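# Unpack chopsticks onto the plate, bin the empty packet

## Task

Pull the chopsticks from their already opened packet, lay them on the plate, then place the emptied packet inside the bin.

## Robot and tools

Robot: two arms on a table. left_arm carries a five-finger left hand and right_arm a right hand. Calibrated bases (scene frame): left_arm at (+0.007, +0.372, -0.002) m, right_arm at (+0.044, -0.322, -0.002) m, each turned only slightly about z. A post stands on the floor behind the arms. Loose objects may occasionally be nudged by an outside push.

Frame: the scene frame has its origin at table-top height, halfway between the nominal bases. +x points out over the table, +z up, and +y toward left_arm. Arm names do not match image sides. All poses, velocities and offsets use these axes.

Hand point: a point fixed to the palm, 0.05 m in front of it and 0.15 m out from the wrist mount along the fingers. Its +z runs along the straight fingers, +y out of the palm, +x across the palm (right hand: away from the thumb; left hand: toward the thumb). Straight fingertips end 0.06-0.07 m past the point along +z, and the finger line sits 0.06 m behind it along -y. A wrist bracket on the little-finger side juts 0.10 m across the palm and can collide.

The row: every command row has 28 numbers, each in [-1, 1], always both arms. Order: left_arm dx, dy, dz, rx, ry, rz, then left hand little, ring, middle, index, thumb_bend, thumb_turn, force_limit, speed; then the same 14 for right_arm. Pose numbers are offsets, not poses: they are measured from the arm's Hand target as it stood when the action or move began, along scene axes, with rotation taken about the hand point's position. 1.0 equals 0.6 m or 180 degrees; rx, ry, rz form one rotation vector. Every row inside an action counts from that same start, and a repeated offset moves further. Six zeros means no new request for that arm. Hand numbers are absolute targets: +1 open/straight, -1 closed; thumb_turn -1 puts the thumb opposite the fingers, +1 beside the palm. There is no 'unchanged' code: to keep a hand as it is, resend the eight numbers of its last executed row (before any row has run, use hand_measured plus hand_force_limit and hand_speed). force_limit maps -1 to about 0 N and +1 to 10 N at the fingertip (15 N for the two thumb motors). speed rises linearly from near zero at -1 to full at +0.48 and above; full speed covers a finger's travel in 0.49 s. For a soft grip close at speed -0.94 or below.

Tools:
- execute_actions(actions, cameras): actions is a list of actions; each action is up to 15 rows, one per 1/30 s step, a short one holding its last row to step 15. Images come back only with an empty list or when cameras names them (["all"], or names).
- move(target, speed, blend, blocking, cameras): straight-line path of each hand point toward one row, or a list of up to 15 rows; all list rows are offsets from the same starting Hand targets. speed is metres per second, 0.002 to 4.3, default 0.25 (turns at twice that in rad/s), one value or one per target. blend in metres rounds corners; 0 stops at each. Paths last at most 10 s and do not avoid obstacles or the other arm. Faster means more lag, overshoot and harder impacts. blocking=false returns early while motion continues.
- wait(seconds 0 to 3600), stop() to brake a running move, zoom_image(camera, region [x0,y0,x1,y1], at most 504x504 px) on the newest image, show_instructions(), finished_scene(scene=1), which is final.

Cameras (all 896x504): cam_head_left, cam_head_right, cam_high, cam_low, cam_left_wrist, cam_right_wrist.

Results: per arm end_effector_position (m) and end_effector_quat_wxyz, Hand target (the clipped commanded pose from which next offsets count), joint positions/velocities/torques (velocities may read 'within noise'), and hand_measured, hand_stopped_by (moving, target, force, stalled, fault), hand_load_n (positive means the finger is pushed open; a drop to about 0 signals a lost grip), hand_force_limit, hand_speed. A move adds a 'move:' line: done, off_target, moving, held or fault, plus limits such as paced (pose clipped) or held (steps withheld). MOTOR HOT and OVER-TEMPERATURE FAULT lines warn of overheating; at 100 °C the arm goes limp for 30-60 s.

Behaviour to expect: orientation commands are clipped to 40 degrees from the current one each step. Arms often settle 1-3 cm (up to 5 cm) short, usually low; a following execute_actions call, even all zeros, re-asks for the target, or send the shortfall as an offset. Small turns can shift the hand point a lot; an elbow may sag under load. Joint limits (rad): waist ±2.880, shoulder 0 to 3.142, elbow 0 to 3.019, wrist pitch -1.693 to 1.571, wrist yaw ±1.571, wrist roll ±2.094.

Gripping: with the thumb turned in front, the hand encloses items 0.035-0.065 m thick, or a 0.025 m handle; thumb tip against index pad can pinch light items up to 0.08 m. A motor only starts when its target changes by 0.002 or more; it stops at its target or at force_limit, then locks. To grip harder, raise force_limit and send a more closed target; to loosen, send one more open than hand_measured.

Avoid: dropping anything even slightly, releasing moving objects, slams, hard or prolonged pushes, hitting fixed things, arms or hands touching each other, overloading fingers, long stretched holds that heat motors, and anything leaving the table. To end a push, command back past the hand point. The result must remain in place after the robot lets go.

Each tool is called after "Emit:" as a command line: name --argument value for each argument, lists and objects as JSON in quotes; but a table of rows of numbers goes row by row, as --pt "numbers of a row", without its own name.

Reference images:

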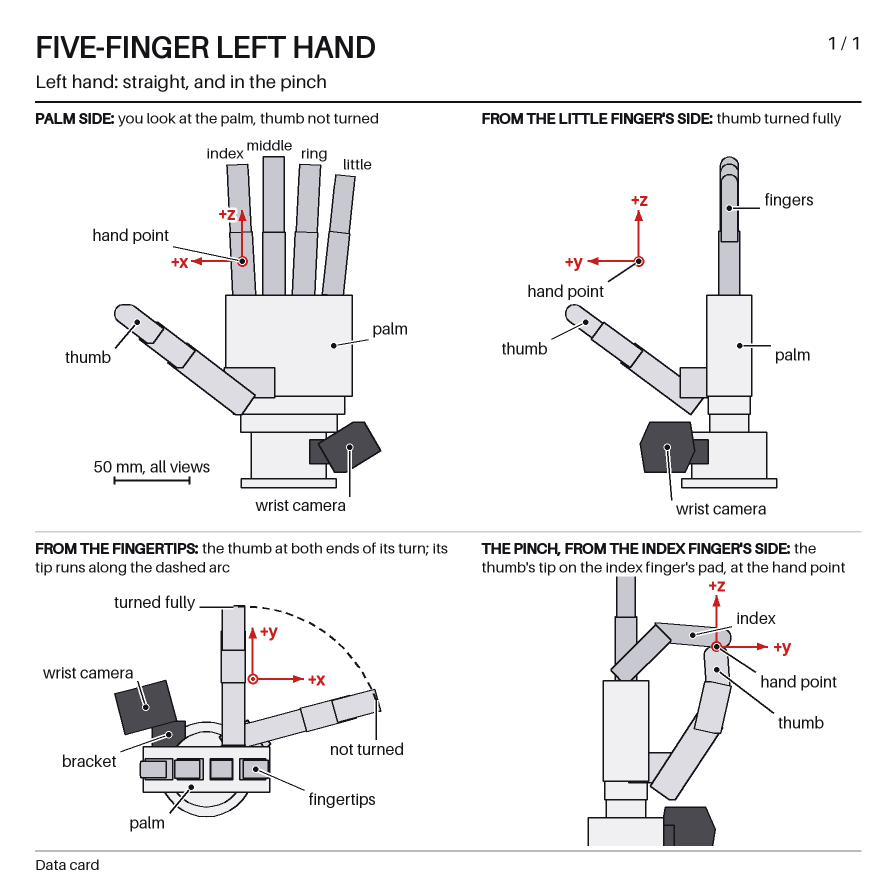

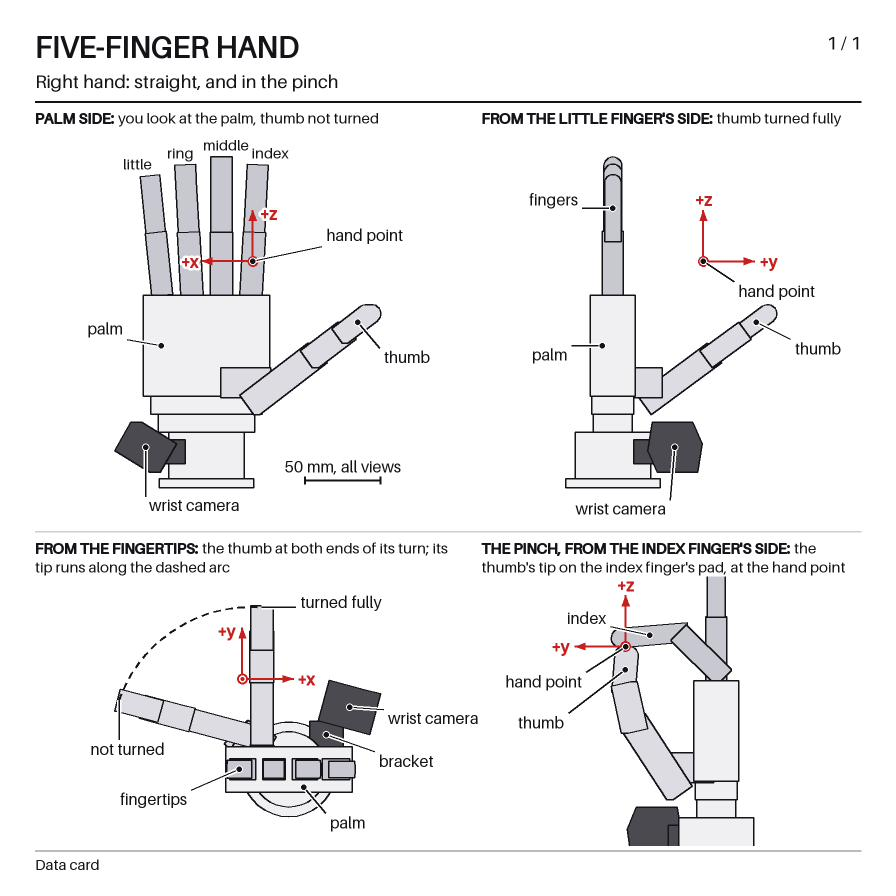

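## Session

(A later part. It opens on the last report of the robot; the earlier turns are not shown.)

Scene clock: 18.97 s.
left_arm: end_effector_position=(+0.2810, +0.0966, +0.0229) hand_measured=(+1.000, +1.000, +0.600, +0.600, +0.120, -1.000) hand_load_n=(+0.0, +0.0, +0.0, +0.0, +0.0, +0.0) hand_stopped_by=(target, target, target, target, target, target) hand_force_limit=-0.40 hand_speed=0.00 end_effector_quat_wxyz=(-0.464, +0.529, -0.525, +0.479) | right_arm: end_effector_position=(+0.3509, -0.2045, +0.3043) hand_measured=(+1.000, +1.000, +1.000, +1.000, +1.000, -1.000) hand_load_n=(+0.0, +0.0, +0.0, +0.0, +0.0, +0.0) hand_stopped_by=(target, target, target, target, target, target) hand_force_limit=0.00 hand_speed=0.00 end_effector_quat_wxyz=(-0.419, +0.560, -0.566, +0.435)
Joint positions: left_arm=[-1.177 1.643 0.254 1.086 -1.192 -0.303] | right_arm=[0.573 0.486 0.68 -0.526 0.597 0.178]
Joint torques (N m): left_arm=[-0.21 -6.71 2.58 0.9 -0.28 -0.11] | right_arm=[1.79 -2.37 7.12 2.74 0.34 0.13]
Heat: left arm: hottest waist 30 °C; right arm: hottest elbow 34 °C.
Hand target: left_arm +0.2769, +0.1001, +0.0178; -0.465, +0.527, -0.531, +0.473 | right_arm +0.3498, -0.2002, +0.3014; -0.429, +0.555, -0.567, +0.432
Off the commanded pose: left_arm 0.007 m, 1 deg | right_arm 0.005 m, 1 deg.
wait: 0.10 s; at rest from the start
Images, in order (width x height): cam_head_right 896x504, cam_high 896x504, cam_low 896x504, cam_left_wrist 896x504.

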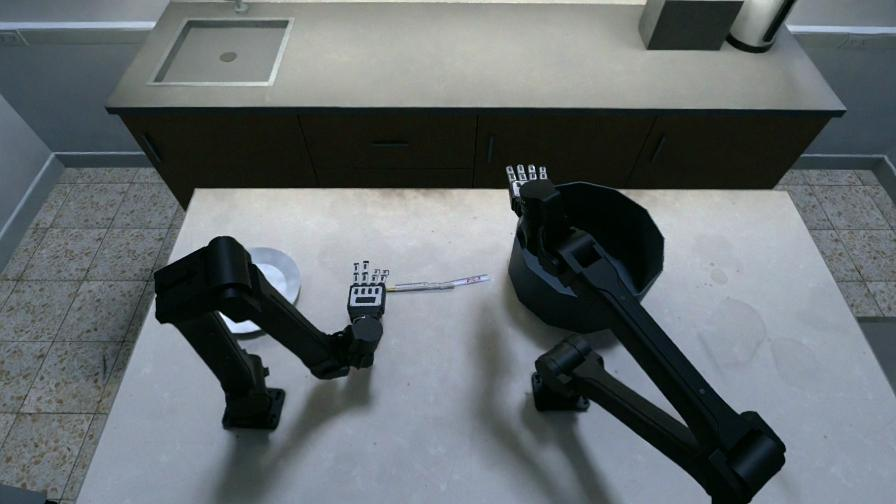

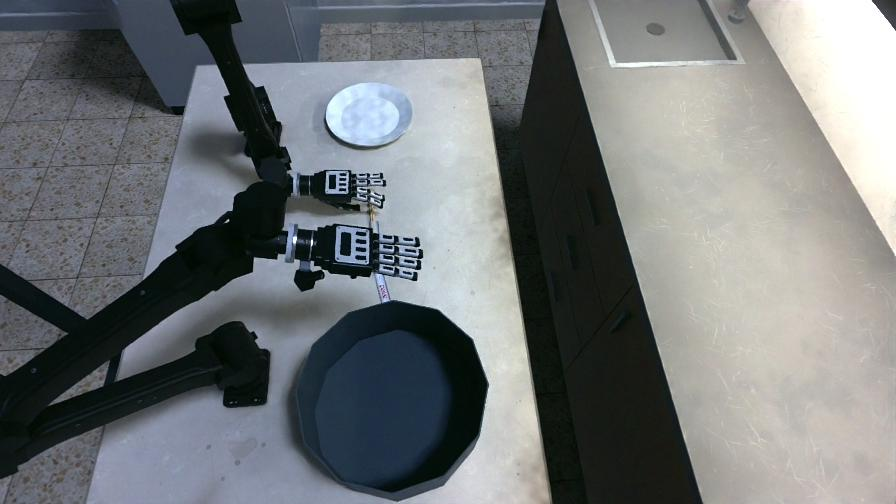

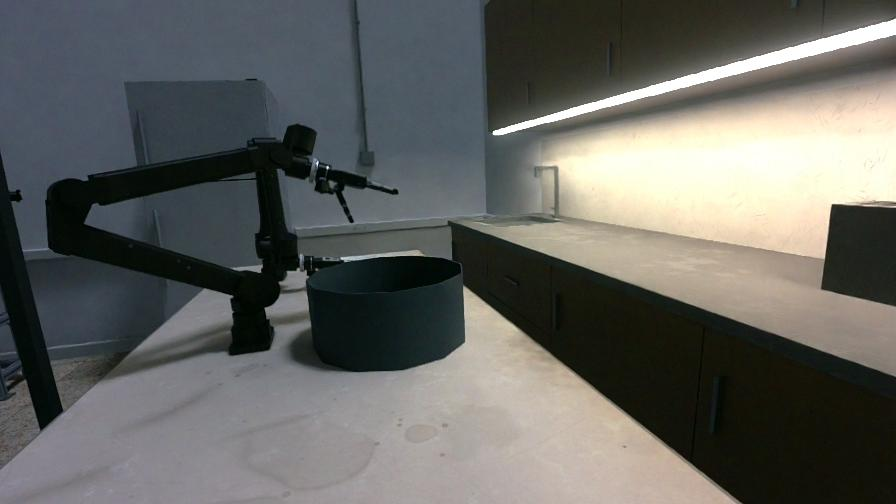

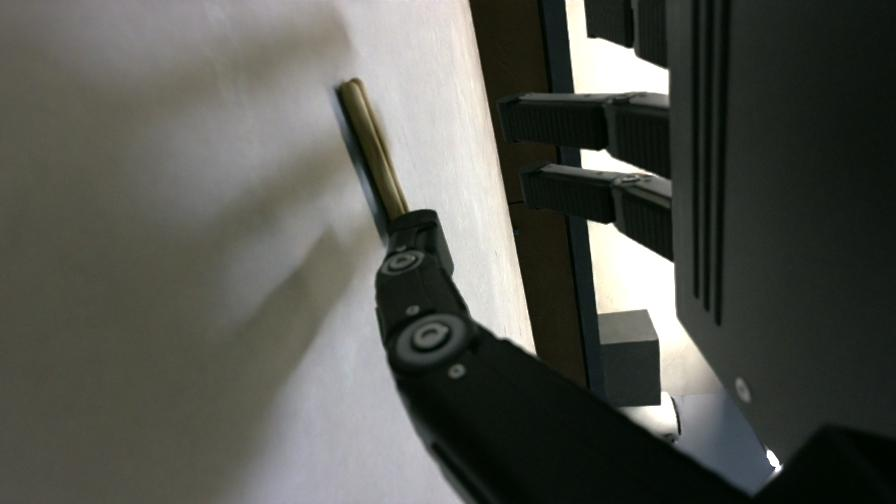

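Emit:
move --target '[0.017, 0, -0.013, 0, 0, 0, 1, 1, 0.6, 0.6, 0.12, -1, -0.4, 0, 0, 0, 0, 0, 0, 0, 1, 1, 1, 1, 1, -1, 0, 0]' --speed 0.05 --cameras '["cam_left_wrist", "cam_high"]'

Emit:
zoom_image --camera "cam_high" --region '[290, 140, 420, 230]'

Scene clock: 20.40 s.
left_arm: end_effector_position=(+0.2852, +0.0982, +0.0135) hand_measured=(+1.000, +1.000, +0.600, +0.600, +0.120, -1.000) hand_load_n=(+0.0, +0.0, -0.5, +0.0, +0.0, +0.0) hand_stopped_by=(target, target, target, target, target, target) hand_force_limit=-0.40 hand_speed=0.00 end_effector_quat_wxyz=(-0.461, +0.529, -0.530, +0.476) | right_arm: end_effector_position=(+0.3509, -0.2045, +0.3043) hand_measured=(+1.000, +1.000, +1.000, +1.000, +1.000, -1.000) hand_load_n=(+0.0, +0.0, +0.0, +0.0, +0.0, +0.0) hand_stopped_by=(target, target, target, target, target, target) hand_force_limit=0.00 hand_speed=0.00 end_effector_quat_wxyz=(-0.419, +0.560, -0.566, +0.435)
Joint positions: left_arm=[-1.154 1.684 0.254 1.122 -1.162 -0.299] | right_arm=[0.573 0.486 0.68 -0.526 0.597 0.178]
Joint torques (N m): left_arm=[0.79 -5.6 2.95 2.4 -0.08 0.1] | right_arm=[1.32 -2.49 7.2 2.74 0.31 0.09]
Heat: left arm: hottest waist 30 °C; right arm: hottest elbow 34 °C.
Hand target: left_arm +0.2872, +0.1001, +0.0100; -0.465, +0.527, -0.531, +0.474 | right_arm +0.3498, -0.2002, +0.3014; -0.429, +0.555, -0.567, +0.432
Off the commanded pose: left_arm 0.004 m, 1 deg | right_arm 0.005 m, 1 deg.
move: done
Images, in order (width x height): cam_high 896x504, cam_left_wrist 896x504.

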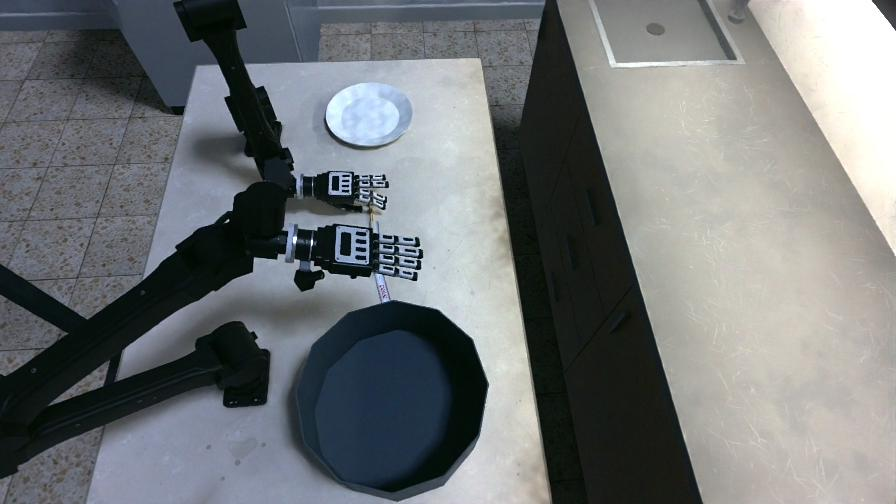

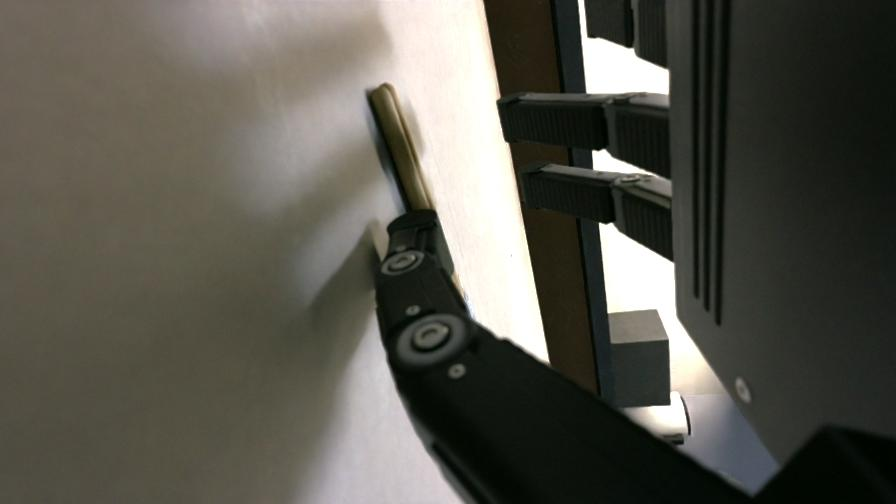

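Scaled by 3.877 from the camera's image (finer frame: 1280x720).

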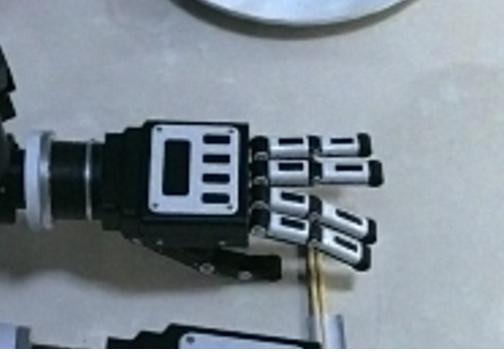

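Emit:
zoom_image --camera "cam_left_wrist" --region '[340, 60, 540, 320]'

Scaled by 1.938 from the camera's image (finer frame: 1280x720).

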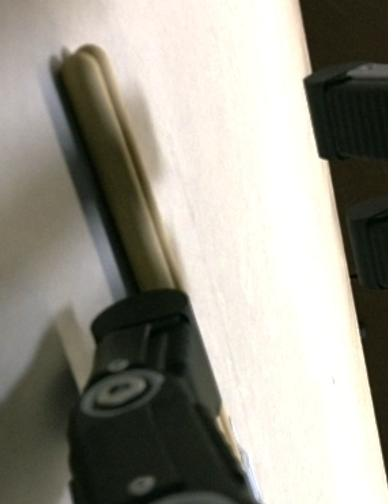

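Emit:
move --target '[0.015, 0, -0.01, 0, 0, 0, 1, 1, 0.6, 0.6, 0.12, -1, -0.4, 0, 0, 0, 0, 0, 0, 0, 1, 1, 1, 1, 1, -1, 0, 0]' --speed 0.05 --cameras '["cam_left_wrist", "cam_high"]'

Emit:
zoom_image --camera "cam_left_wrist" --region '[340, 60, 540, 320]'

Emit:
zoom_image --camera "cam_high" --region '[290, 140, 420, 230]'

Scene clock: 21.70 s.
left_arm: end_effector_position=(+0.2918, +0.1002, +0.0082) hand_measured=(+1.000, +1.000, +0.600, +0.600, +0.120, -1.000) hand_load_n=(+0.0, +0.0, +0.0, +0.0, -0.5, +0.0) hand_stopped_by=(target, target, target, target, target, target) hand_force_limit=-0.40 hand_speed=0.00 end_effector_quat_wxyz=(-0.460, +0.529, -0.530, +0.478) | right_arm: end_effector_position=(+0.3509, -0.2045, +0.3043) hand_measured=(+1.000, +1.000, +1.000, +1.000, +1.000, -1.000) hand_load_n=(+0.0, +0.0, +0.0, +0.0, +0.0, +0.0) hand_stopped_by=(target, target, target, target, target, target) hand_force_limit=0.00 hand_speed=0.00 end_effector_quat_wxyz=(-0.419, +0.560, -0.566, +0.435)
Joint positions: left_arm=[-1.126 1.726 0.254 1.185 -1.131 -0.28] | right_arm=[0.573 0.486 0.68 -0.526 0.597 0.178]
Joint torques (N m): left_arm=[1.03 -5.36 3.36 2.24 -0.06 0.14] | right_arm=[0.91 -2.43 7.27 2.61 0.25 0.13]
Heat: left arm: hottest waist 30 °C; right arm: hottest elbow 34 °C.
Hand target: left_arm +0.2962, +0.1002, +0.0040; -0.465, +0.527, -0.531, +0.473 | right_arm +0.3498, -0.2002, +0.3014; -0.429, +0.555, -0.567, +0.432
Off the commanded pose: left_arm 0.006 m, 1 deg | right_arm 0.005 m, 1 deg.
move: done
Images, in order (width x height): cam_high 896x504, cam_left_wrist 896x504.

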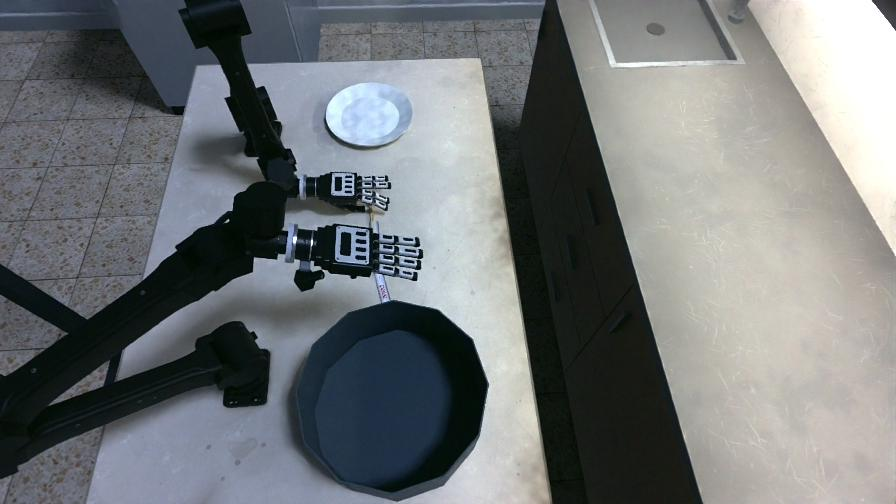

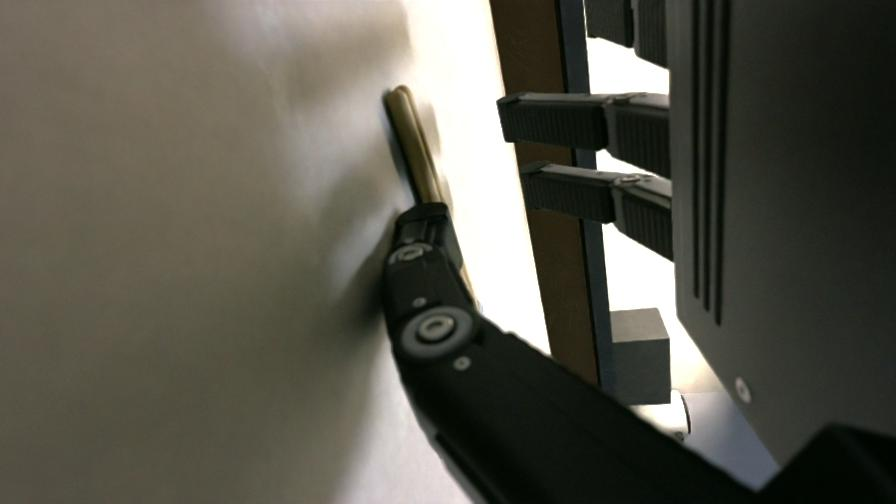

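Scaled by 1.938 from the camera's image (finer frame: 1280x720).

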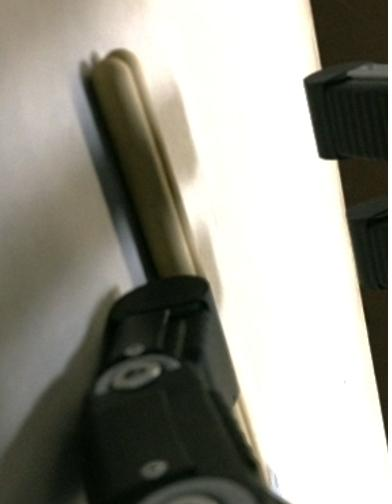

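Scaled by 3.877 from the camera's image (finer frame: 1280x720).

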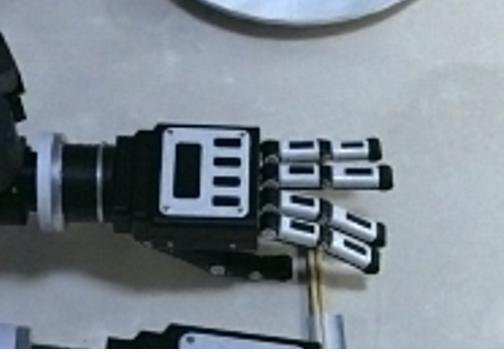

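Emit:
move --pt "0 0 0.007 0 0 0 1 1 0.5 0.5 0.12 -1 -0.4 0 0 0 0 0 0 0 1 1 1 1 1 -1 0 0" --pt "0.012 0 0.007 0 0 0 1 1 0.3 0.3 0.12 -1 -0.4 -0.3 0 0 0 0 0 0 1 1 1 1 1 -1 0 0" --speed 0.05 --cameras '["cam_left_wrist", "cam_high"]'

Emit:
zoom_image --camera "cam_left_wrist" --region '[340, 60, 540, 320]'

Emit:
zoom_image --camera "cam_high" --region '[290, 140, 420, 230]'

Scene clock: 23.93 s.
left_arm: end_effector_position=(+0.2976, +0.1009, +0.0078) hand_measured=(+1.000, +1.000, +0.300, +0.300, +0.120, -1.000) hand_load_n=(+0.0, +0.0, +0.0, +0.0, -1.5, +0.0) hand_stopped_by=(target, target, target, target, target, target) hand_force_limit=-0.40 hand_speed=-0.30 end_effector_quat_wxyz=(-0.460, +0.527, -0.533, +0.476) | right_arm: end_effector_position=(+0.3509, -0.2045, +0.3043) hand_measured=(+1.000, +1.000, +1.000, +1.000, +1.000, -1.000) hand_load_n=(+0.0, +0.0, +0.0, +0.0, +0.0, +0.0) hand_stopped_by=(target, target, target, target, target, target) hand_force_limit=0.00 hand_speed=0.00 end_effector_quat_wxyz=(-0.419, +0.560, -0.566, +0.435)
Joint positions: left_arm=[-1.103 1.726 0.259 1.185 -1.106 -0.265] | right_arm=[0.573 0.486 0.68 -0.526 0.597 0.178]
Joint torques (N m): left_arm=[1.2 -6.83 3.49 1.94 -0.07 0.15] | right_arm=[1.73 -2.14 7.09 2.69 0.3 0.15]
Heat: left arm: hottest waist 30 °C; right arm: hottest elbow 34 °C.
Hand target: left_arm +0.3033, +0.1001, +0.0082; -0.465, +0.527, -0.531, +0.473 | right_arm +0.3498, -0.2002, +0.3014; -0.429, +0.555, -0.567, +0.432
Off the commanded pose: left_arm 0.006 m, 1 deg | right_arm 0.005 m, 1 deg.
move: done
Images, in order (width x height): cam_high 896x504, cam_left_wrist 896x504.

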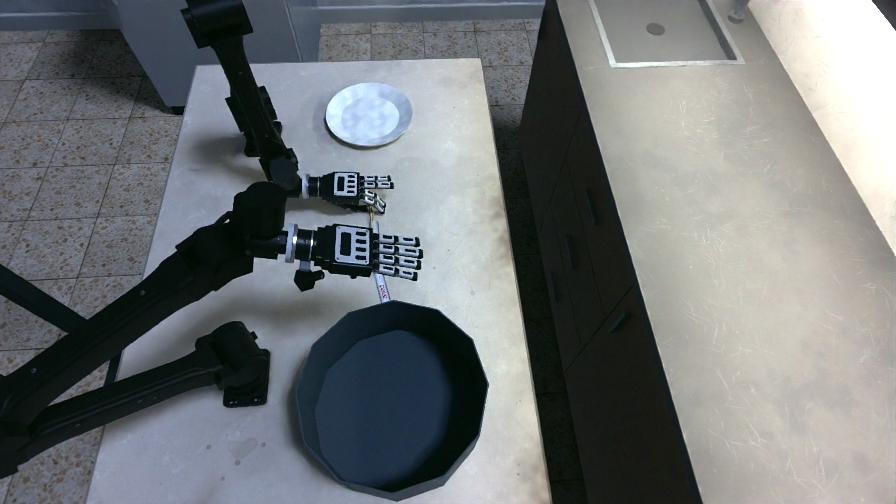

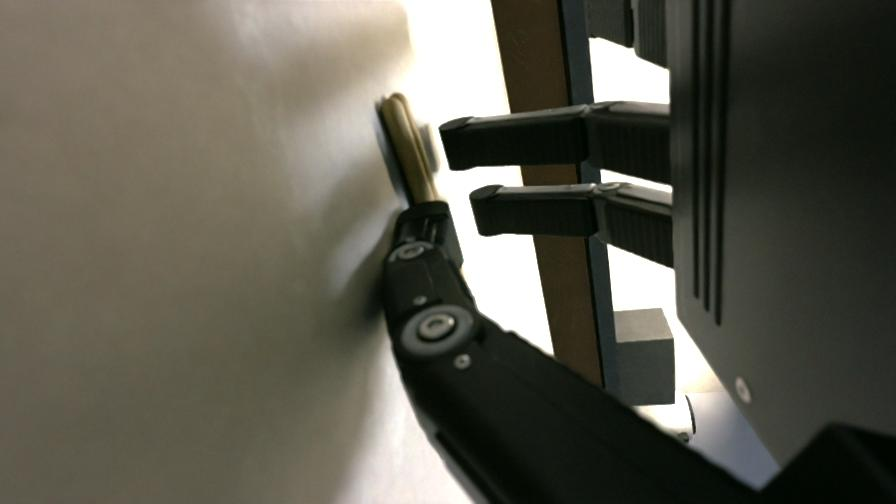

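Scaled by 1.938 from the camera's image (finer frame: 1280x720).

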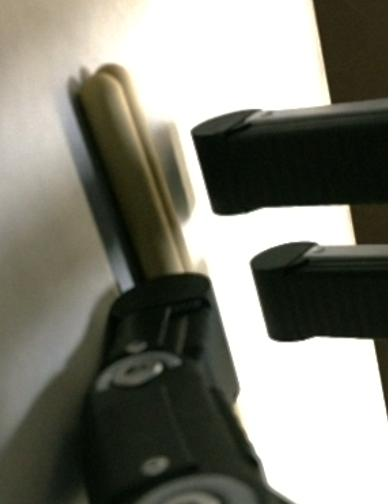

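Scaled by 3.877 from the camera's image (finer frame: 1280x720).

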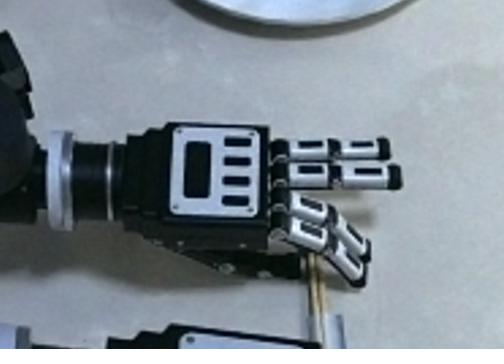

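Emit:
move --pt "0 0 0.01 0 0 0 1 1 0.3 0.3 0.12 -1 -0.4 -0.3 0 0 0 0 0 0 1 1 1 1 1 -1 0 0" --speed 0.05 --cameras '["cam_left_wrist", "cam_high"]'

Emit:
zoom_image --camera "cam_left_wrist" --region '[340, 60, 540, 320]'

Scene clock: 25.00 s.
left_arm: end_effector_position=(+0.2995, +0.1020, +0.0110) hand_measured=(+1.000, +1.000, +0.300, +0.300, +0.120, -1.000) hand_load_n=(+0.0, +0.0, +0.0, +0.0, +0.0, +0.0) hand_stopped_by=(target, target, target, target, target, target) hand_force_limit=-0.40 hand_speed=-0.30 end_effector_quat_wxyz=(-0.462, +0.527, -0.532, +0.475) | right_arm: end_effector_position=(+0.3509, -0.2045, +0.3043) hand_measured=(+1.000, +1.000, +1.000, +1.000, +1.000, -1.000) hand_load_n=(-0.5, +0.0, +0.0, +0.0, +0.0, +0.0) hand_stopped_by=(target, target, target, target, target, target) hand_force_limit=0.00 hand_speed=0.00 end_effector_quat_wxyz=(-0.419, +0.560, -0.566, +0.435)
Joint positions: left_arm=[-1.097 1.714 0.259 1.181 -1.106 -0.257] | right_arm=[0.573 0.486 0.68 -0.526 0.597 0.178]
Joint torques (N m): left_arm=[0.79 -8.59 3.48 1.01 -0.06 0.1] | right_arm=[1.26 -2.55 7.09 2.65 0.27 0.11]
Heat: left arm: hottest waist 30 °C; right arm: hottest elbow 34 °C.
Hand target: left_arm +0.3033, +0.1002, +0.0142; -0.465, +0.527, -0.531, +0.473 | right_arm +0.3498, -0.2002, +0.3014; -0.429, +0.555, -0.567, +0.432
Off the commanded pose: left_arm 0.005 m, 0 deg | right_arm 0.005 m, 1 deg.
move: done
Images, in order (width x height): cam_high 896x504, cam_left_wrist 896x504.

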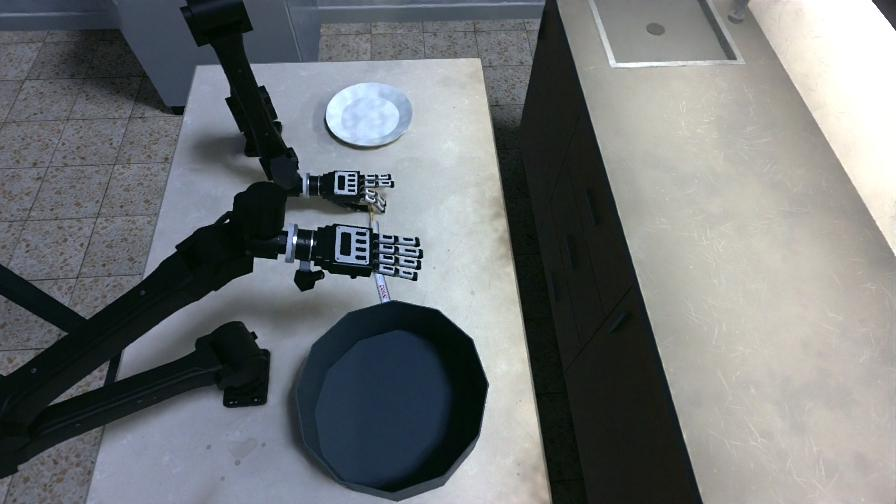

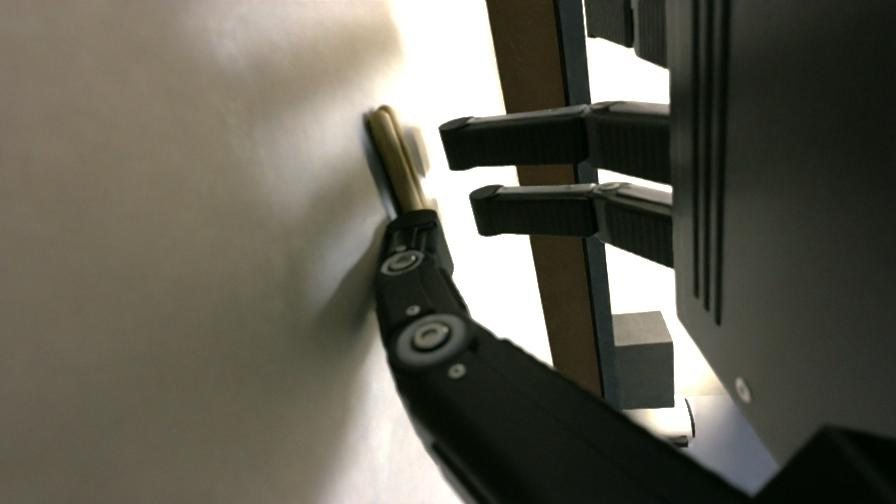

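Scaled by 1.938 from the camera's image (finer frame: 1280x720).

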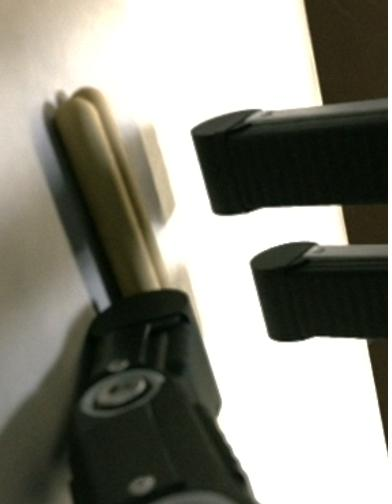

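Emit:
zoom_image --camera "cam_high" --region '[340, 170, 400, 220]'

Emit:
move --pt "0 0 0 0 0 0 1 1 0.05 0.05 0.12 -1 -0.5 -0.85 0 0 0 0 0 0 1 1 1 1 1 -1 0 0" --speed 0.05 --cameras '["cam_left_wrist", "cam_high"]'

Emit:
zoom_image --camera "cam_left_wrist" --region '[340, 60, 540, 320]'

Emit:
zoom_image --camera "cam_high" --region '[340, 170, 400, 220]'

Scaled by 8.400 from the camera's image (finer frame: 1280x720).

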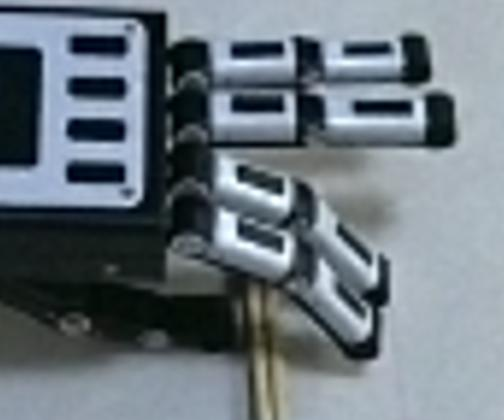

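Scene clock: 26.17 s.
left_arm: end_effector_position=(+0.3001, +0.1019, +0.0130) hand_measured=(+1.000, +1.000, +0.050, +0.050, +0.120, -1.000) hand_load_n=(+0.0, +0.0, +0.5, +0.0, +0.0, +0.5) hand_stopped_by=(target, target, target, target, target, target) hand_force_limit=-0.50 hand_speed=-0.85 end_effector_quat_wxyz=(-0.462, +0.528, -0.530, +0.477) | right_arm: end_effector_position=(+0.3509, -0.2045, +0.3043) hand_measured=(+1.000, +1.000, +1.000, +1.000, +1.000, -1.000) hand_load_n=(+0.0, +0.0, +0.0, +0.0, +0.0, +0.0) hand_stopped_by=(target, target, target, target, target, target) hand_force_limit=0.00 hand_speed=0.00 end_effector_quat_wxyz=(-0.419, +0.560, -0.566, +0.435)
Joint positions: left_arm=[-1.096 1.708 0.259 1.18 -1.106 -0.256] | right_arm=[0.573 0.486 0.68 -0.526 0.597 0.178]
Joint torques (N m): left_arm=[0.73 -8.12 3.48 0.95 -0.05 0.1] | right_arm=[1.67 -2.08 7.13 2.8 0.27 0.14]
Heat: left arm: hottest waist 30 °C; right arm: hottest elbow 34 °C.
Hand target: left_arm +0.3032, +0.1002, +0.0141; -0.465, +0.527, -0.531, +0.473 | right_arm +0.3498, -0.2002, +0.3014; -0.429, +0.555, -0.567, +0.432
Off the commanded pose: left_arm 0.004 m, 1 deg | right_arm 0.005 m, 1 deg.
move: done
Images, in order (width x height): cam_high 896x504, cam_left_wrist 896x504.

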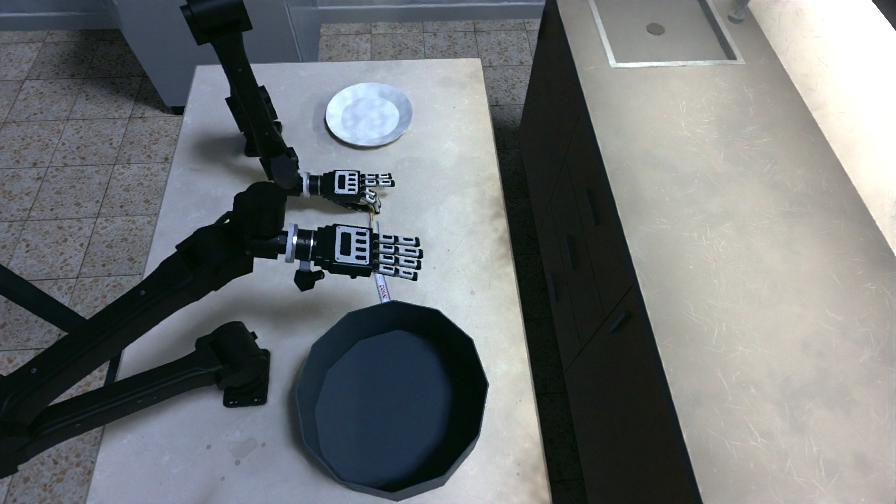

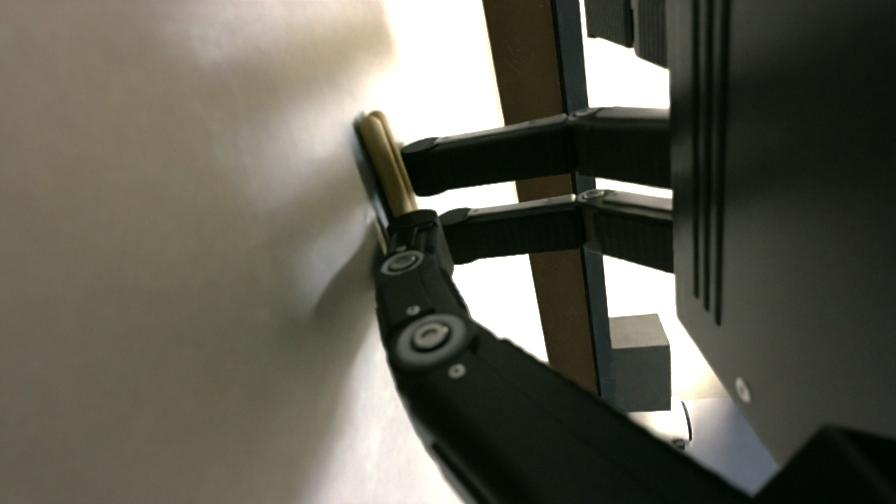

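Scaled by 1.938 from the camera's image (finer frame: 1280x720).

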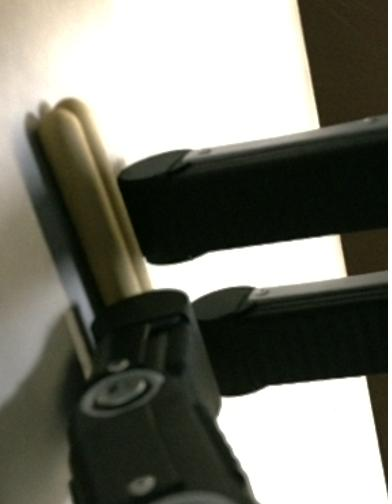

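Scaled by 8.400 from the camera's image (finer frame: 1280x720).

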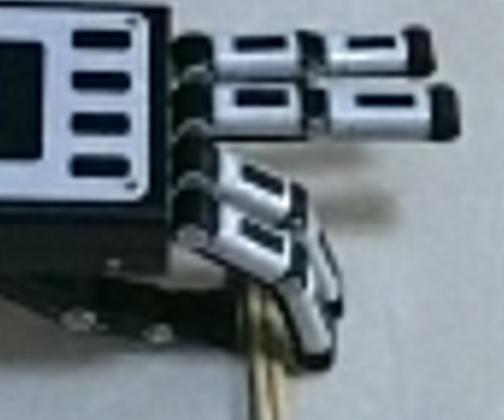

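Emit:
move --pt "0 0 0 0 0 0 1 1 -0.3 -0.3 0.12 -1 -0.4 -0.9 0 0 0 0 0 0 1 1 1 1 1 -1 0 0" --speed 0.05 --cameras '["cam_left_wrist", "cam_high"]'

Emit:
zoom_image --camera "cam_left_wrist" --region '[340, 60, 540, 320]'

Emit:
zoom_image --camera "cam_high" --region '[340, 170, 400, 220]'

Scene clock: 27.80 s.
left_arm: end_effector_position=(+0.3021, +0.1001, +0.0165) hand_measured=(+1.000, +1.000, -0.236, -0.254, +0.120, -1.000) hand_load_n=(+0.0, +0.0, +3.0, +4.5, +0.5, +0.0) hand_stopped_by=(target, target, force, force, target, target) hand_force_limit=-0.40 hand_speed=-0.90 end_effector_quat_wxyz=(-0.461, +0.530, -0.525, +0.480) | right_arm: end_effector_position=(+0.3509, -0.2045, +0.3043) hand_measured=(+1.000, +1.000, +1.000, +1.000, +1.000, -1.000) hand_load_n=(+0.0, +0.0, +0.0, +0.0, +0.0, +0.0) hand_stopped_by=(target, target, target, target, target, target) hand_force_limit=0.00 hand_speed=0.00 end_effector_quat_wxyz=(-0.419, +0.560, -0.566, +0.435)
Joint positions: left_arm=[-1.093 1.701 0.263 1.18 -1.106 -0.256] | right_arm=[0.573 0.486 0.68 -0.526 0.597 0.178]
Joint torques (N m): left_arm=[0.5 -7.53 3.29 0.9 -0.04 0.1] | right_arm=[0.97 -3.08 7.25 2.69 0.3 0.19]
Heat: left arm: hottest waist 30 °C; right arm: hottest elbow 34 °C.
Hand target: left_arm +0.3033, +0.1001, +0.0142; -0.465, +0.527, -0.531, +0.473 | right_arm +0.3498, -0.2002, +0.3014; -0.429, +0.555, -0.567, +0.432
Off the commanded pose: left_arm 0.003 m, 1 deg | right_arm 0.005 m, 1 deg.
move: done
Images, in order (width x height): cam_high 896x504, cam_left_wrist 896x504.

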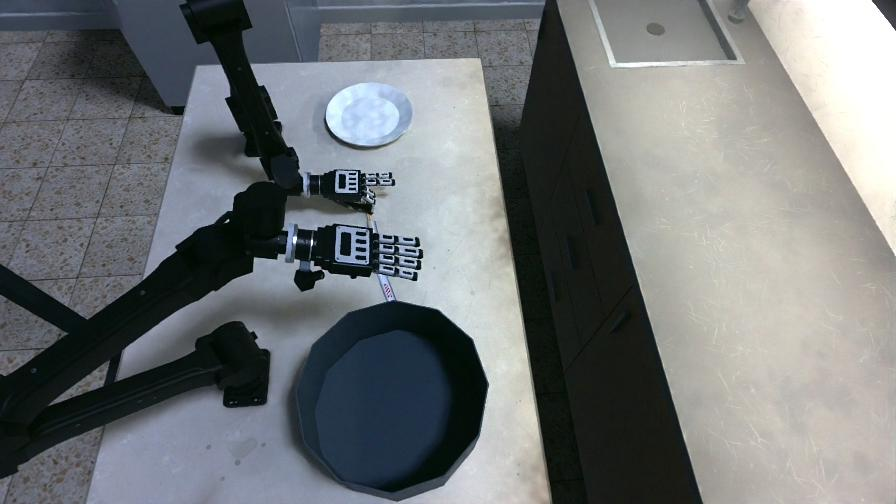

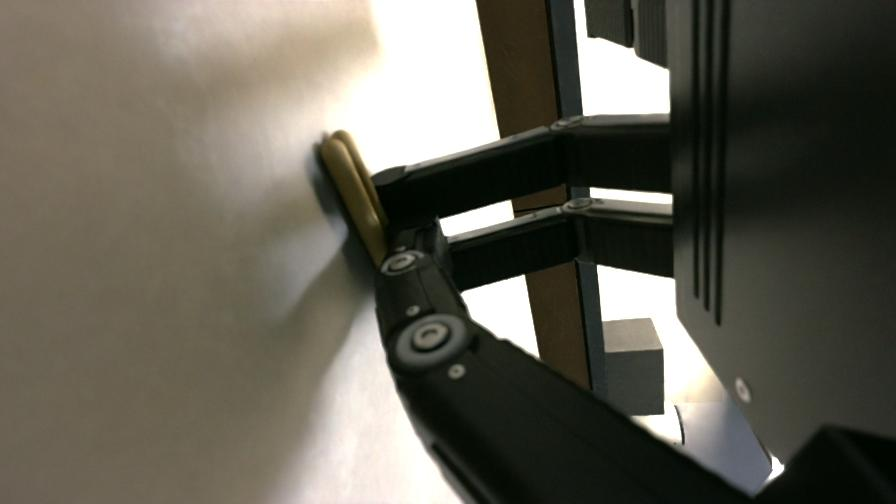

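Scaled by 1.938 from the camera's image (finer frame: 1280x720).

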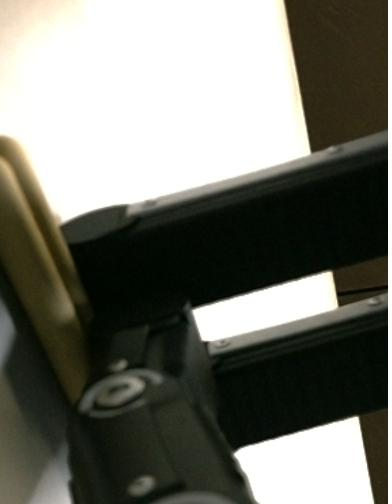

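Scaled by 8.400 from the camera's image (finer frame: 1280x720).

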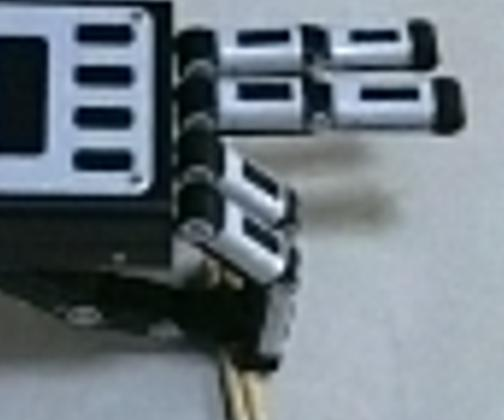

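Emit:
move --pt "0 0 0 0 0 0 1 1 0.3 0.3 0.12 -1 -0.4 -0.5 0 0 0 0 0 0 1 1 1 1 1 -1 0 0" --pt "0 0 0.03 0 0 0 1 1 0.3 0.3 0.25 -1 -0.4 -0.5 0 0 0 0 0 0 1 1 1 1 1 -1 0 0" --speed 0.05 --cameras '["cam_left_wrist", "cam_high", "cam_head_left"]'

Emit:
zoom_image --camera "cam_high" --region '[340, 170, 400, 220]'

Emit:
zoom_image --camera "cam_head_left" --region '[340, 240, 500, 310]'

Scene clock: 31.33 s.
left_arm: end_effector_position=(+0.3016, +0.1011, +0.0294) hand_measured=(+1.000, +1.000, +0.300, +0.300, +0.250, -1.000) hand_load_n=(+0.0, +0.0, +0.0, +0.0, +0.0, +0.0) hand_stopped_by=(target, target, target, target, target, target) hand_force_limit=-0.40 hand_speed=-0.50 end_effector_quat_wxyz=(-0.464, +0.527, -0.531, +0.474) | right_arm: end_effector_position=(+0.3509, -0.2045, +0.3043) hand_measured=(+1.000, +1.000, +1.000, +1.000, +1.000, -1.000) hand_load_n=(+0.0, +0.0, +0.0, +0.0, +0.0, +0.0) hand_stopped_by=(target, target, target, target, target, target) hand_force_limit=0.00 hand_speed=0.00 end_effector_quat_wxyz=(-0.419, +0.560, -0.566, +0.435)
Joint positions: left_arm=[-1.093 1.608 0.263 1.074 -1.105 -0.25] | right_arm=[0.573 0.486 0.68 -0.526 0.597 0.178]
Joint torques (N m): left_arm=[0.56 -8.06 3.97 0.95 -0.09 0.03] | right_arm=[0.85 -2.49 7.31 2.54 0.31 0.17]
Heat: left arm: hottest waist 30 °C; right arm: hottest elbow 34 °C.
Hand target: left_arm +0.3033, +0.1001, +0.0322; -0.465, +0.527, -0.531, +0.474 | right_arm +0.3498, -0.2002, +0.3014; -0.429, +0.555, -0.567, +0.432
Off the commanded pose: left_arm 0.003 m, 0 deg | right_arm 0.005 m, 1 deg.
move: done
Images, in order (width x height): cam_head_left 896x504, cam_high 896x504, cam_left_wrist 896x504.

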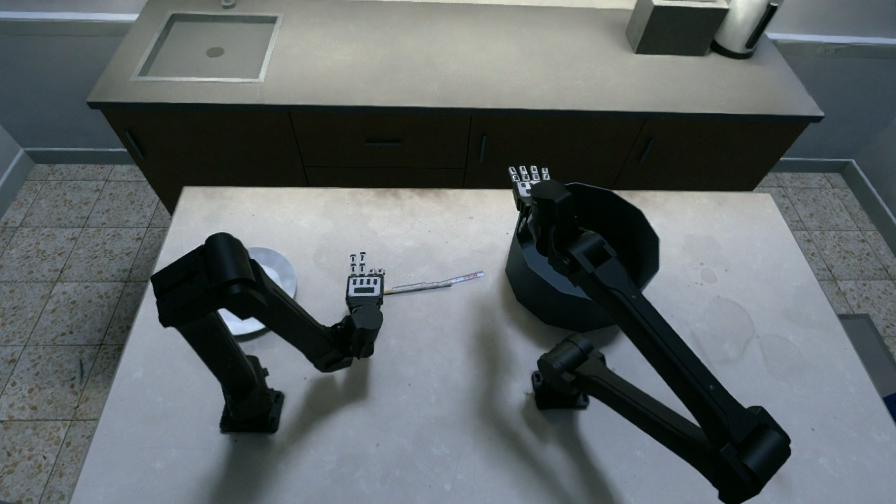

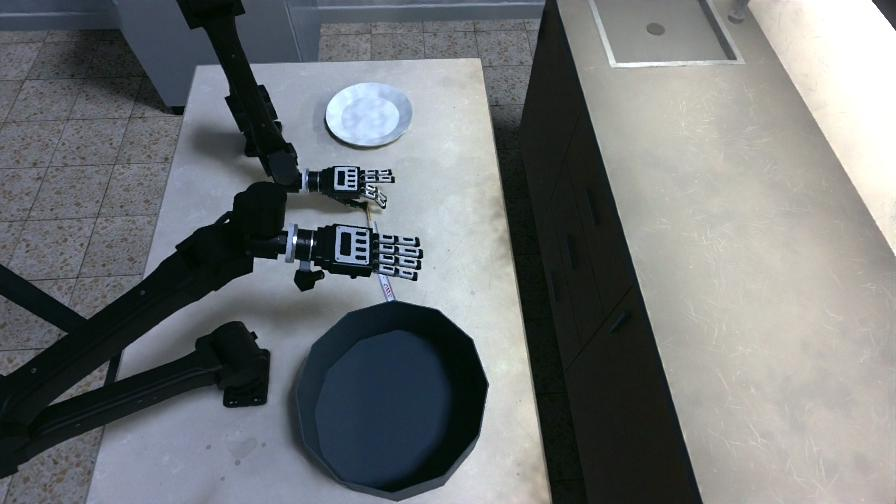

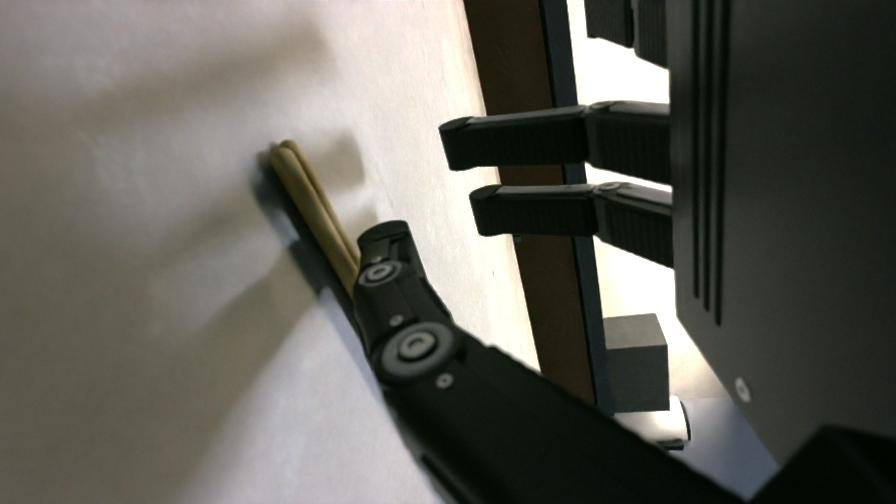

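Scaled by 8.400 from the camera's image (finer frame: 1280x720).

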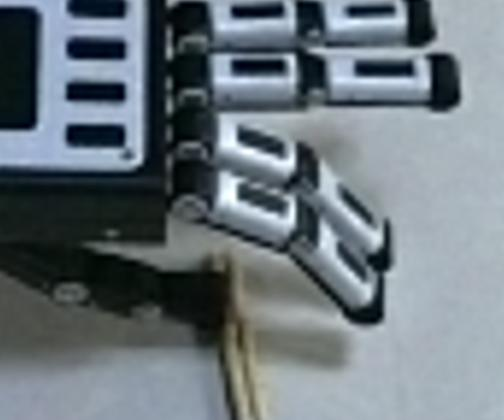

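Scaled by 3.150 from the camera's image (finer frame: 1280x720).

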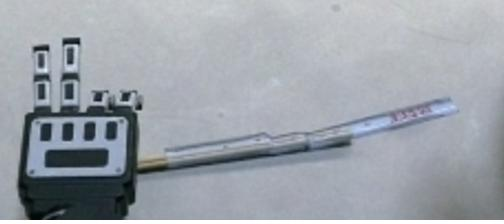

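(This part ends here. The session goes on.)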